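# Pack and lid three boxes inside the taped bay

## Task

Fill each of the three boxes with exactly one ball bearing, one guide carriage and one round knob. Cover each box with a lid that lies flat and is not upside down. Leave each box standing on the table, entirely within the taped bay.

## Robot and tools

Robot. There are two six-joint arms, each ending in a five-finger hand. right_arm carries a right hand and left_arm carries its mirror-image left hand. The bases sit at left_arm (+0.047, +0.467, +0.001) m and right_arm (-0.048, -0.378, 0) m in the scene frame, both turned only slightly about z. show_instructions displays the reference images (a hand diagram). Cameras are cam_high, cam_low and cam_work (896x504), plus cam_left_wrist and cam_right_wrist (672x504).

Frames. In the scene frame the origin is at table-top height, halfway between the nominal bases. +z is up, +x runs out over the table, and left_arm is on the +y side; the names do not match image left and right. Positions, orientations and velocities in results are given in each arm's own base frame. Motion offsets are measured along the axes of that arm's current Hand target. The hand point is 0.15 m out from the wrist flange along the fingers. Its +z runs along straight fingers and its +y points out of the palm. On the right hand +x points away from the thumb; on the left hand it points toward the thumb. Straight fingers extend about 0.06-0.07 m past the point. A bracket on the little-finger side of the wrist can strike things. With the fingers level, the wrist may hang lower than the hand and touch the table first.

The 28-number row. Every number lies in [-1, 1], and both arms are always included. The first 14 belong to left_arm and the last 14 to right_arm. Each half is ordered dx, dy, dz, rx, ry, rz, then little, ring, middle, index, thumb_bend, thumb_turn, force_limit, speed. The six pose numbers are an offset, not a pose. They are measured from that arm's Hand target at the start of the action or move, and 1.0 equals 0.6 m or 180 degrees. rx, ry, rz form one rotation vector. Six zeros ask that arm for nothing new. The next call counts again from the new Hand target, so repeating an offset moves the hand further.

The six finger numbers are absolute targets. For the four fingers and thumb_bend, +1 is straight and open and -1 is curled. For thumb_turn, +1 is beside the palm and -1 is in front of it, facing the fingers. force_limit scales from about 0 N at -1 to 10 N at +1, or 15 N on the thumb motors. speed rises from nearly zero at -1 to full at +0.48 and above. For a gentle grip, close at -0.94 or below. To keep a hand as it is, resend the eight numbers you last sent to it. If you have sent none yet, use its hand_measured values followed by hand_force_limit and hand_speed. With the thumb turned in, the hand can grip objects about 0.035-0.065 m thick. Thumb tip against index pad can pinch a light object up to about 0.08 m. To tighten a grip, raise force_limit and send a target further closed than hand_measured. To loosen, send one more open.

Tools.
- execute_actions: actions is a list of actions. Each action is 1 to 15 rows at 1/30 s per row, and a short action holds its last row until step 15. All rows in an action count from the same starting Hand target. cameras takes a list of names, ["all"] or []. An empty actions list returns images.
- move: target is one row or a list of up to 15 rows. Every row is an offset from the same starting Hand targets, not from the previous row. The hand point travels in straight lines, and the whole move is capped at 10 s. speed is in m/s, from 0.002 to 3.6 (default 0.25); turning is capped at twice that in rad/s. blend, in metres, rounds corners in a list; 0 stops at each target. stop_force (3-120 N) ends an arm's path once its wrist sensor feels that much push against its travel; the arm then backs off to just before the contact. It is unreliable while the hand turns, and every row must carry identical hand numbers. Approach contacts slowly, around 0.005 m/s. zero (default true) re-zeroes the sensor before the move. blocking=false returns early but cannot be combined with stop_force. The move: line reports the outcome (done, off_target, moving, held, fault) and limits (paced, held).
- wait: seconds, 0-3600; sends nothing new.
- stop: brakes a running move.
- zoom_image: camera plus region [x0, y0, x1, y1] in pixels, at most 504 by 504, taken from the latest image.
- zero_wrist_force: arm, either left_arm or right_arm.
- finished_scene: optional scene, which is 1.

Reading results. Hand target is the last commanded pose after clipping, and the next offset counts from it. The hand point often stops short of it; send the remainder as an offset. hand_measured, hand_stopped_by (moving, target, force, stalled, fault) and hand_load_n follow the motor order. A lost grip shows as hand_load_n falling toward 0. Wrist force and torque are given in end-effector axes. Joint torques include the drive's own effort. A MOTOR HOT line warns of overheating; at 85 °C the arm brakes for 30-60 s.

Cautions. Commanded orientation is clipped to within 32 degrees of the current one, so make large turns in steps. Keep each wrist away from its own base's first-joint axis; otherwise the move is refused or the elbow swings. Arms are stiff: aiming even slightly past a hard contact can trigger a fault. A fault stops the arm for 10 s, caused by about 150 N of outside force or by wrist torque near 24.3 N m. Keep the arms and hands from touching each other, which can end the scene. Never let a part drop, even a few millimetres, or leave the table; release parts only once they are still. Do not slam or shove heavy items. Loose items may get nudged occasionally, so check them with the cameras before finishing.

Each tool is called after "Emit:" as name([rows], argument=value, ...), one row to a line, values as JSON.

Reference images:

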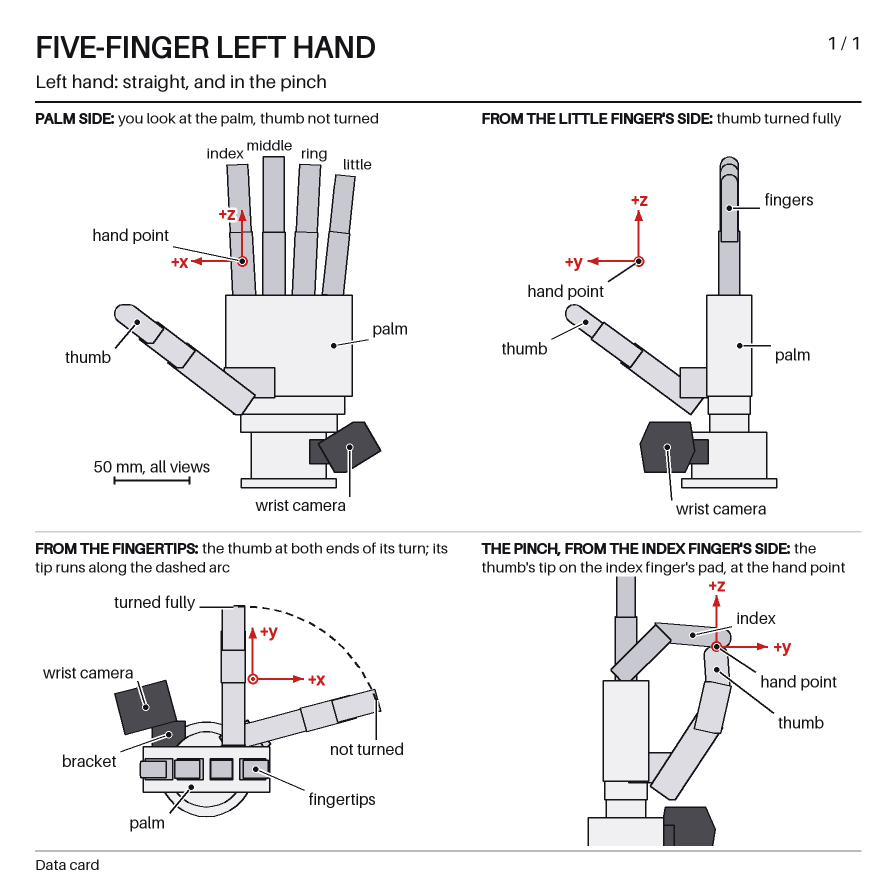

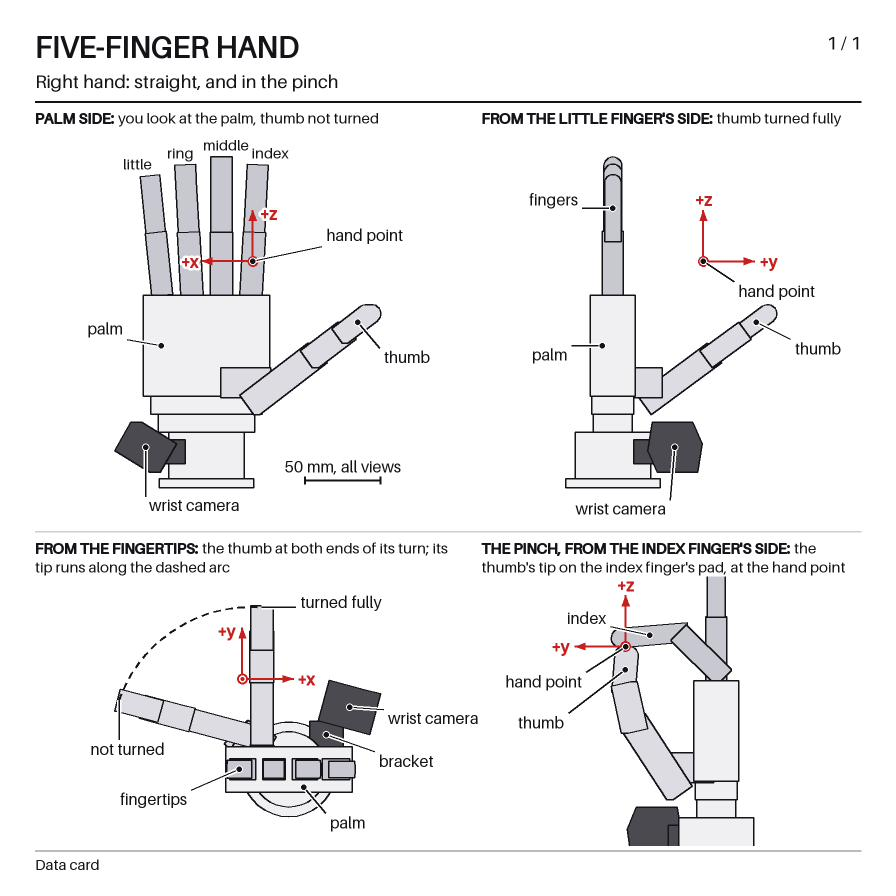

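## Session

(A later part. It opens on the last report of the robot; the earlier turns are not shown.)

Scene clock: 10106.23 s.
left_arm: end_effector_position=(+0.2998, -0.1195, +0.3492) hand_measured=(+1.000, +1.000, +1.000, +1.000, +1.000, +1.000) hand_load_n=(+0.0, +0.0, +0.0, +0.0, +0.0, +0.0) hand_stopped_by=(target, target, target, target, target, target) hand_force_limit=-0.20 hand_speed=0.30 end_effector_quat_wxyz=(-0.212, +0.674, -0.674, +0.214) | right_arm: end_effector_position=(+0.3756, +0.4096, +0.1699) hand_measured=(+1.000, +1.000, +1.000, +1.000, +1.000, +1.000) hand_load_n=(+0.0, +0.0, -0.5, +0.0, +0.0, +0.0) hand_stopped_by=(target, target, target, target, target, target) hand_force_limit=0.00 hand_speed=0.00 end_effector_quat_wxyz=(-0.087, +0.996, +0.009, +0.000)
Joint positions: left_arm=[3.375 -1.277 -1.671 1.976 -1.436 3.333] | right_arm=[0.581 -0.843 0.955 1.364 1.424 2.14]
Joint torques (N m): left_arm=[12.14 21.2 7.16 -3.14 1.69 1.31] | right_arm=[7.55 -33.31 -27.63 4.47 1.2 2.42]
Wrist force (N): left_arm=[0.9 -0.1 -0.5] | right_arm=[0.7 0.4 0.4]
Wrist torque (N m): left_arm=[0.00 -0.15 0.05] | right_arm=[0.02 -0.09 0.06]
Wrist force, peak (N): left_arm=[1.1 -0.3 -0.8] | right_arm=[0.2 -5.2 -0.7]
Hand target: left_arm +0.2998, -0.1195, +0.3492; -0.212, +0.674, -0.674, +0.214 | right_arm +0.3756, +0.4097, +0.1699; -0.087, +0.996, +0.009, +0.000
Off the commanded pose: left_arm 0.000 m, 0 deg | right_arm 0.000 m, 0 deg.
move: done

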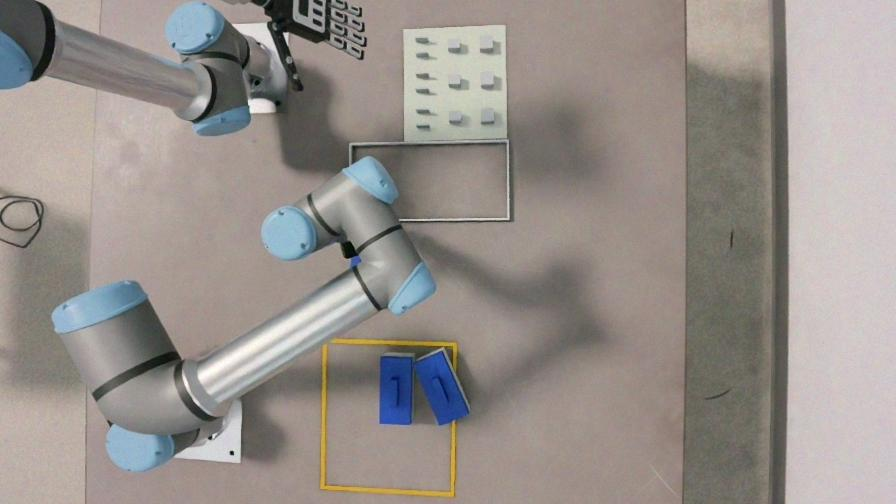

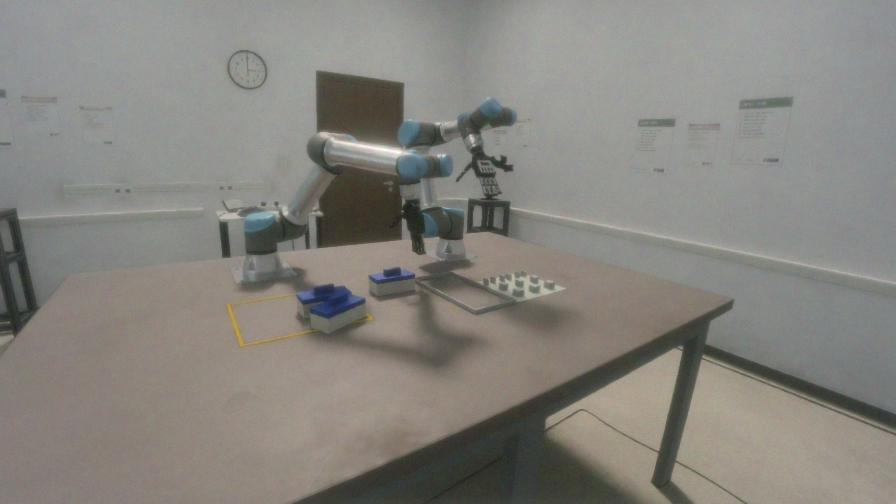

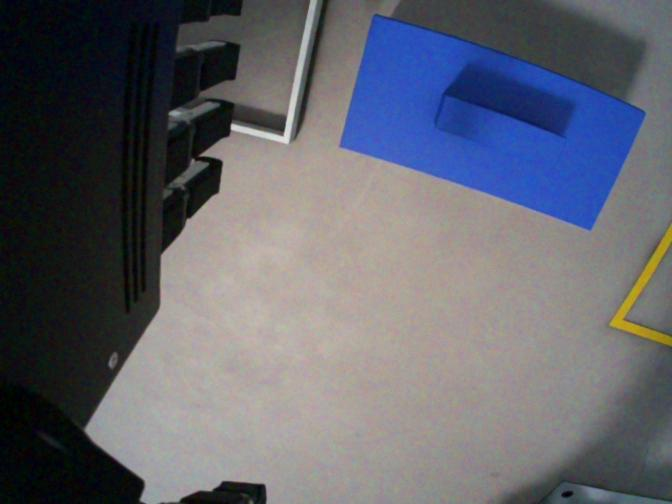

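Emit:
move([
  [0,0,0,0,0,0,1,1,1,1,1,1,-0.2,0.3,0.0133,0.0223,0.1264,0,0,0,1,1,1,1,1,1,0,0],
  [0,0,0,0,0,0,1,1,1,1,1,1,-0.2,0.3,-0.0067,0.2193,0.0916,0,0,0,1,1,1,1,1,1,0,0],
  [0,0,0,0,0,0,1,1,1,1,1,1,-0.2,0.3,-0.02,0.5271,0.0372,0,0,0,1,1,1,1,1,1,0,0],
  [0,0,0,0,0,0,1,1,1,1,1,1,-0.2,0.3,-0.0133,0.4679,-0.0827,0,0,0,1,1,1,1,1,1,0,0],
  [0,0,0,0,0,0,1,1,1,1,1,1,-0.2,0.3,0.3983,0.4839,-0.0686,0,0.087,0.4925,1,1,1,1,1,1,0,0],
], speed=[0.2,0.14,0.14,0.3,0.8], blend=[0.01,0.01,0.003,0.03,0], cameras=["cam_high","cam_low","cam_right_wrist"])

Scene clock: 10216.47 s.
left_arm: end_effector_position=(+0.2998, -0.1195, +0.3492) hand_measured=(+1.000, +1.000, +1.000, +1.000, +1.000, +1.000) hand_load_n=(+0.0, +0.0, +0.0, +0.0, +0.0, +0.0) hand_stopped_by=(target, target, target, target, target, target) hand_force_limit=-0.20 hand_speed=0.30 end_effector_quat_wxyz=(-0.212, +0.674, -0.674, +0.214) | right_arm: end_effector_position=(+0.6200, +0.1211, +0.1602) hand_measured=(+1.000, +1.000, +1.000, +1.000, +1.000, +1.000) hand_load_n=(+0.0, +0.0, +0.0, +0.0, +0.0, +0.0) hand_stopped_by=(target, target, target, target, target, target) hand_force_limit=0.00 hand_speed=0.00 end_effector_quat_wxyz=(-0.063, +0.711, -0.698, +0.062)
Joint positions: left_arm=[3.375 -1.277 -1.671 1.976 -1.436 3.333] | right_arm=[-0.068 -0.665 0.64 1.42 1.556 3.057]
Joint torques (N m): left_arm=[11.49 19.96 7.88 -3.06 1.62 1.33] | right_arm=[7.44 -37.5 -31.09 4.23 1.41 1.87]
Wrist force (N): left_arm=[1.0 0.2 -0.5] | right_arm=[0.5 0.1 0.4]
Wrist torque (N m): left_arm=[0.04 -0.15 0.04] | right_arm=[-0.03 -0.06 0.04]
Wrist force, peak (N): left_arm=[1.1 -0.1 -0.7] | right_arm=[0.9 -3.8 -1.3]
Hand target: left_arm +0.2998, -0.1195, +0.3492; -0.212, +0.674, -0.674, +0.214 | right_arm +0.6200, +0.1211, +0.1602; -0.063, +0.711, -0.698, +0.062
Off the commanded pose: left_arm 0.000 m, 0 deg | right_arm 0.000 m, 0 deg.
move: done

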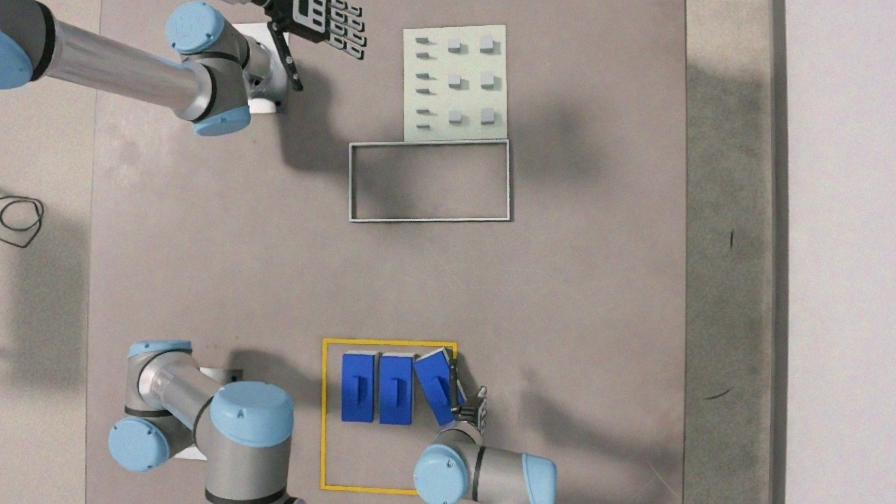

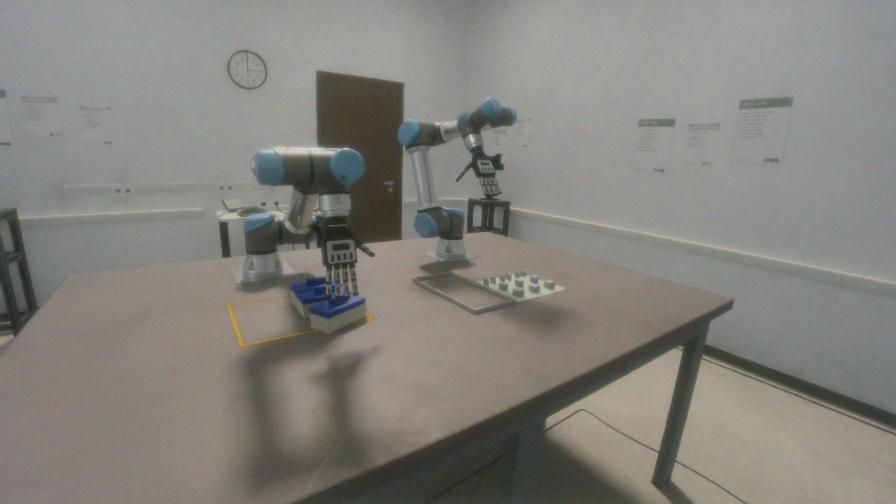

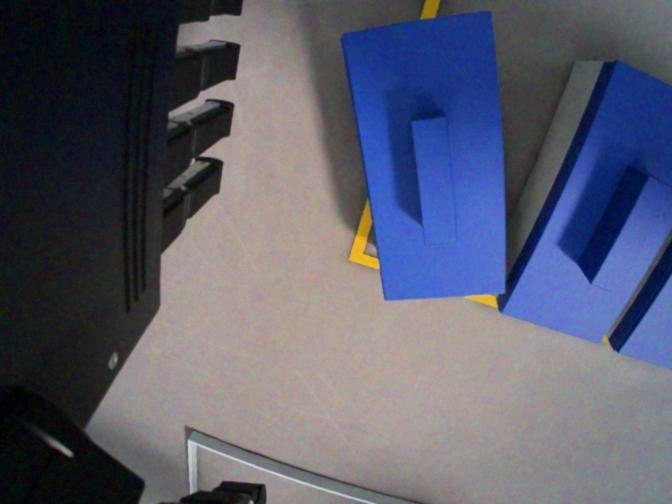

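Emit:
zoom_image(camera="cam_high", region=[310, 330, 510, 504])

Scaled by 2.520 from the camera's image (finer frame: 1280x720).

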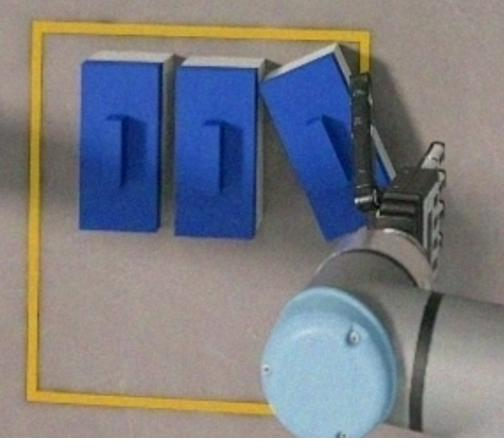

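Emit:
move([
  [0,0,0,0,0,0,1,1,1,1,1,1,-0.2,0.3,0.005,0.0194,0.11,0,0,0,1,1,1,1,1,1,0,0],
  [0,0,0,0,0,0,1,1,1,1,1,1,-0.2,0.3,0.02,0.145,0.0878,0,0,0,1,1,1,1,1,1,0,0],
  [0,0,0,0,0,0,1,1,1,1,1,1,-0.2,0.3,0.0167,0.0921,-0.0247,0,0,0,1,1,1,1,1,1,0,0],
  [0,0,0,0,0,0,1,1,1,1,1,1,-0.2,0.3,-0.0833,0.1209,-0.0298,0,-0.087,-0.4925,1,1,1,1,1,1,0,0],
], speed=[0.2,0.1,0.3,0.8], blend=[0.01,0.003,0.02,0], cameras=["cam_high","cam_low","cam_right_wrist"])

Scene clock: 10289.17 s.
left_arm: end_effector_position=(+0.2998, -0.1195, +0.3492) hand_measured=(+1.000, +1.000, +1.000, +1.000, +1.000, +1.000) hand_load_n=(+0.0, +0.0, +0.0, +0.0, +0.0, +0.0) hand_stopped_by=(target, target, target, target, target, target) hand_force_limit=-0.20 hand_speed=0.30 end_effector_quat_wxyz=(-0.212, +0.674, -0.674, +0.214) | right_arm: end_effector_position=(+0.5446, +0.1697, +0.1650) hand_measured=(+1.000, +1.000, +1.000, +1.000, +1.000, +1.000) hand_load_n=(+0.0, +0.0, -0.5, +0.0, +0.0, +0.0) hand_stopped_by=(target, target, target, target, target, target) hand_force_limit=0.00 hand_speed=0.00 end_effector_quat_wxyz=(-0.087, +0.996, +0.009, +0.000)
Joint positions: left_arm=[3.375 -1.277 -1.671 1.976 -1.436 3.333] | right_arm=[0.091 -0.79 0.896 1.452 1.397 1.644]
Joint torques (N m): left_arm=[12.41 21.57 7.58 -3.04 1.77 1.25] | right_arm=[7.66 -62.16 -9.85 4.64 -1.67 -2]
Wrist force (N): left_arm=[1.1 -0.2 -0.5] | right_arm=[0.6 0.1 0.3]
Wrist torque (N m): left_arm=[-0.03 -0.17 0.06] | right_arm=[-0.03 -0.07 0.14]
Wrist force, peak (N): left_arm=[1.1 -0.1 -0.9] | right_arm=[1.9 -2.4 -1.2]
Hand target: left_arm +0.2998, -0.1195, +0.3492; -0.212, +0.674, -0.674, +0.214 | right_arm +0.5446, +0.1697, +0.1651; -0.087, +0.996, +0.009, +0.000
Off the commanded pose: left_arm 0.000 m, 0 deg | right_arm 0.000 m, 0 deg.
move: done

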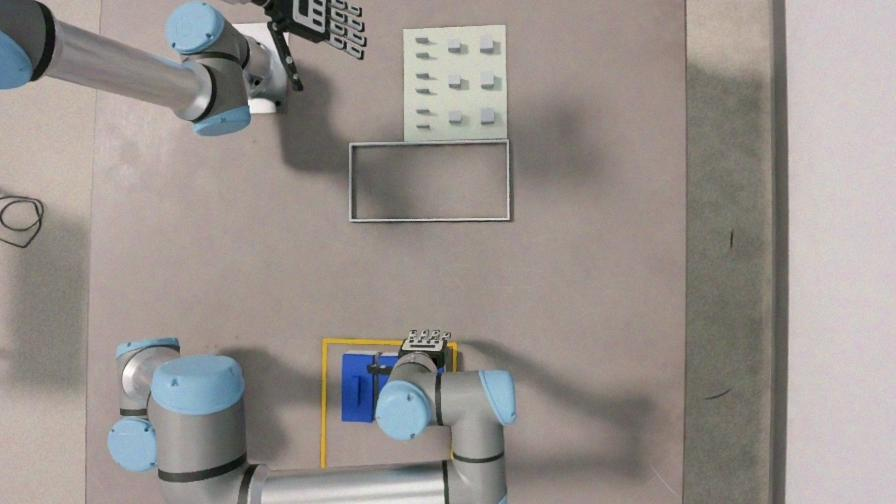

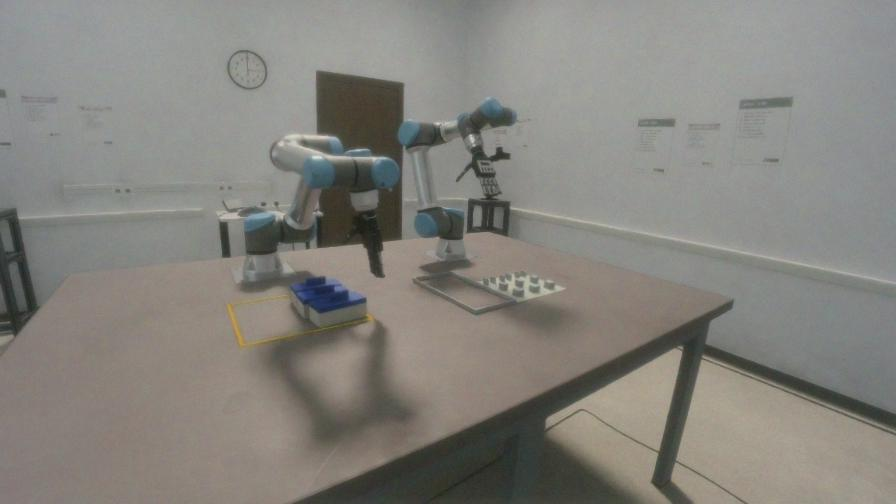

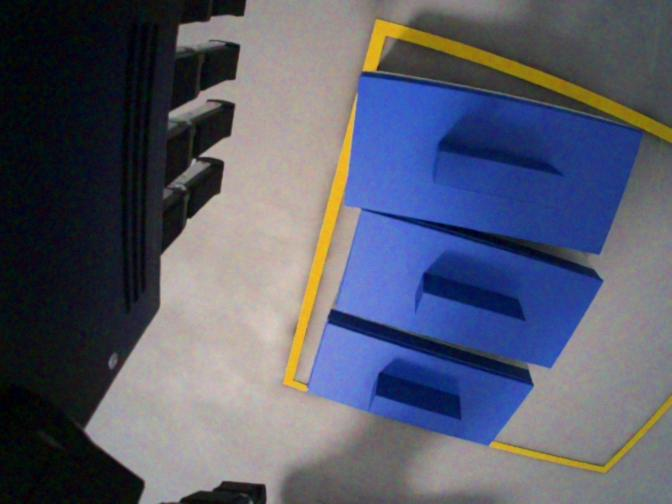

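Emit:
zoom_image(camera="cam_right_wrist", region=[280, 10, 672, 304])

Emit:
zoom_image(camera="cam_low", region=[220, 250, 400, 360])

Emit:
zoom_image(camera="cam_high", region=[310, 330, 510, 504])

Scaled by 1.286 from the camera's image (finer frame: 960x720).

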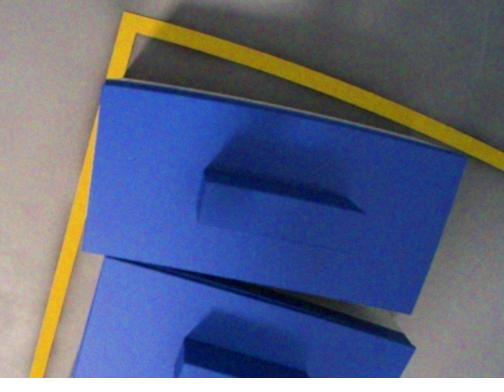

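Scaled by 2.800 from the camera's image (finer frame: 1280x720).

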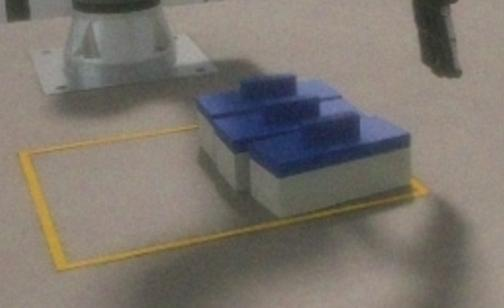

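Scaled by 2.520 from the camera's image (finer frame: 1280x720).

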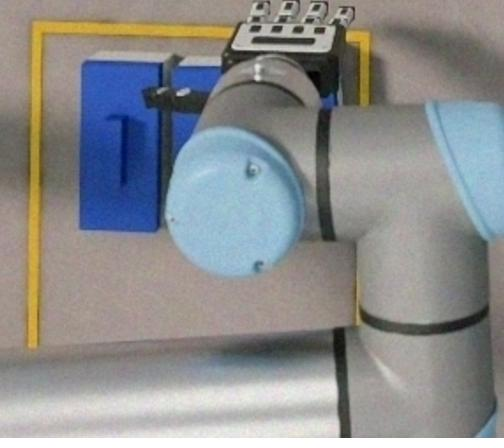

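Emit:
move([
  [0,0,0,0,0,0,1,1,1,1,1,1,-0.2,0.3,0,0.0455,0.1138,0,0,0,1,1,1,1,1,1,0,0],
  [0,0,0,0,0,0,1,1,1,1,1,1,-0.2,0.3,-0.01,0.135,0.098,0,0,0,1,1,1,1,1,1,0,0],
  [0,0,0,0,0,0,1,1,1,1,1,1,-0.2,0.3,-0.005,0.0681,-0.0459,0,0,0,1,1,1,1,1,1,0,0],
], speed=[0.2,0.1,0.3], blend=[0.01,0.003,0], cameras=["cam_high","cam_low","cam_right_wrist"])

Scene clock: 10353.90 s.
left_arm: end_effector_position=(+0.2998, -0.1195, +0.3492) hand_measured=(+1.000, +1.000, +1.000, +1.000, +1.000, +1.000) hand_load_n=(+0.0, +0.0, +0.0, +0.0, +0.0, +0.0) hand_stopped_by=(target, target, target, target, target, target) hand_force_limit=-0.20 hand_speed=0.30 end_effector_quat_wxyz=(-0.212, +0.674, -0.674, +0.214) | right_arm: end_effector_position=(+0.5424, +0.1246, +0.1850) hand_measured=(+1.000, +1.000, +1.000, +1.000, +1.000, +1.000) hand_load_n=(+0.0, +0.0, +0.0, +0.0, +0.0, +0.0) hand_stopped_by=(target, target, target, target, target, target) hand_force_limit=0.00 hand_speed=0.00 end_effector_quat_wxyz=(-0.087, +0.996, +0.009, +0.000)
Joint positions: left_arm=[3.375 -1.277 -1.671 1.976 -1.436 3.333] | right_arm=[0.013 -0.84 0.935 1.476 1.396 1.566]
Joint torques (N m): left_arm=[12.87 20.8 8.73 -2.86 1.62 0.89] | right_arm=[7.21 -35.01 -26.84 4.56 1.25 2.05]
Wrist force (N): left_arm=[0.9 0.0 -0.5] | right_arm=[0.7 0.5 0.2]
Wrist torque (N m): left_arm=[0.00 -0.14 0.04] | right_arm=[0.05 -0.09 0.07]
Wrist force, peak (N): left_arm=[1.2 -0.3 -0.7] | right_arm=[1.1 -2.0 -0.5]
Hand target: left_arm +0.2998, -0.1195, +0.3492; -0.212, +0.674, -0.674, +0.214 | right_arm +0.5424, +0.1247, +0.1851; -0.087, +0.996, +0.009, +0.000
Off the commanded pose: left_arm 0.000 m, 0 deg | right_arm 0.000 m, 0 deg.
move: done

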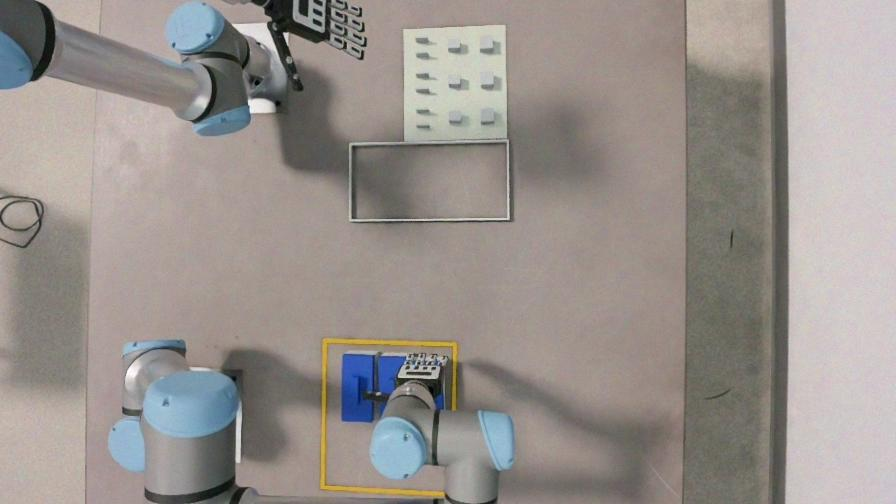

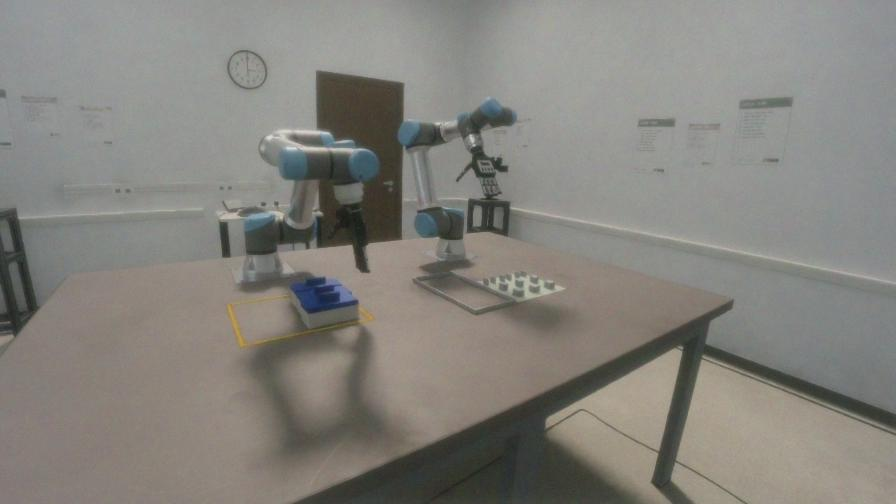

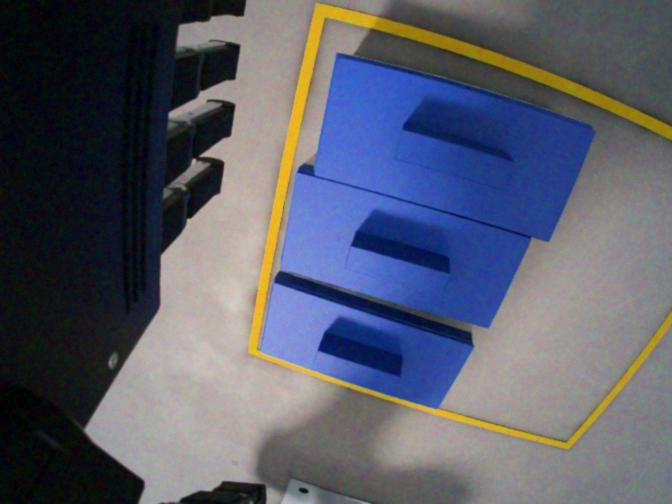

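Emit:
zoom_image(camera="cam_high", region=[315, 330, 475, 440])

Emit:
zoom_image(camera="cam_low", region=[260, 260, 400, 350])

Emit:
zoom_image(camera="cam_right_wrist", region=[240, 0, 672, 450])

Scaled by 3.150 from the camera's image (finer frame: 1280x720).

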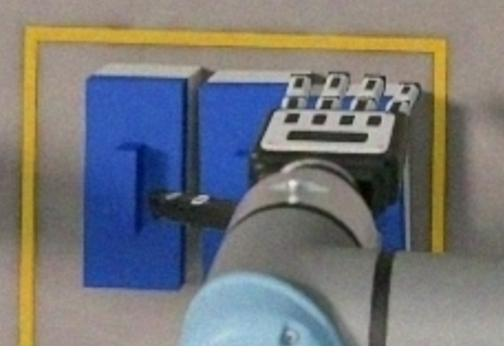

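Scaled by 3.600 from the camera's image (finer frame: 1280x720).

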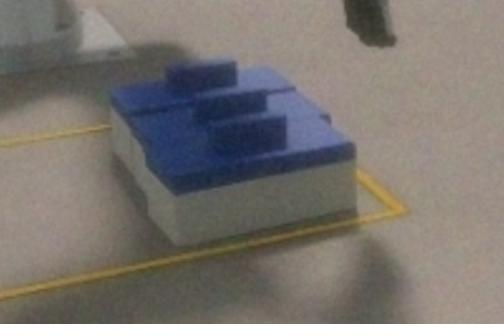

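Scaled by 1.120 from the camera's image (finer frame: 960x720).

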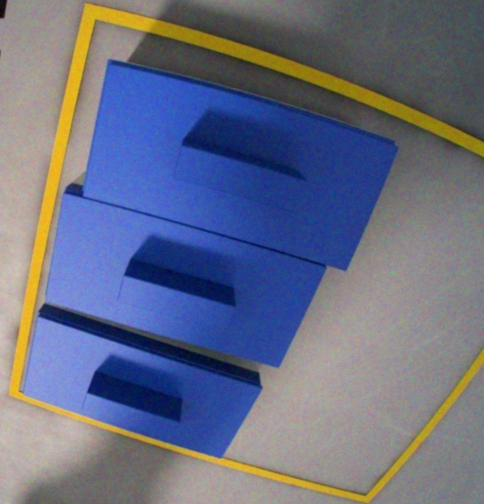

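Emit:
finished_scene()

The scene is finished: the task was done.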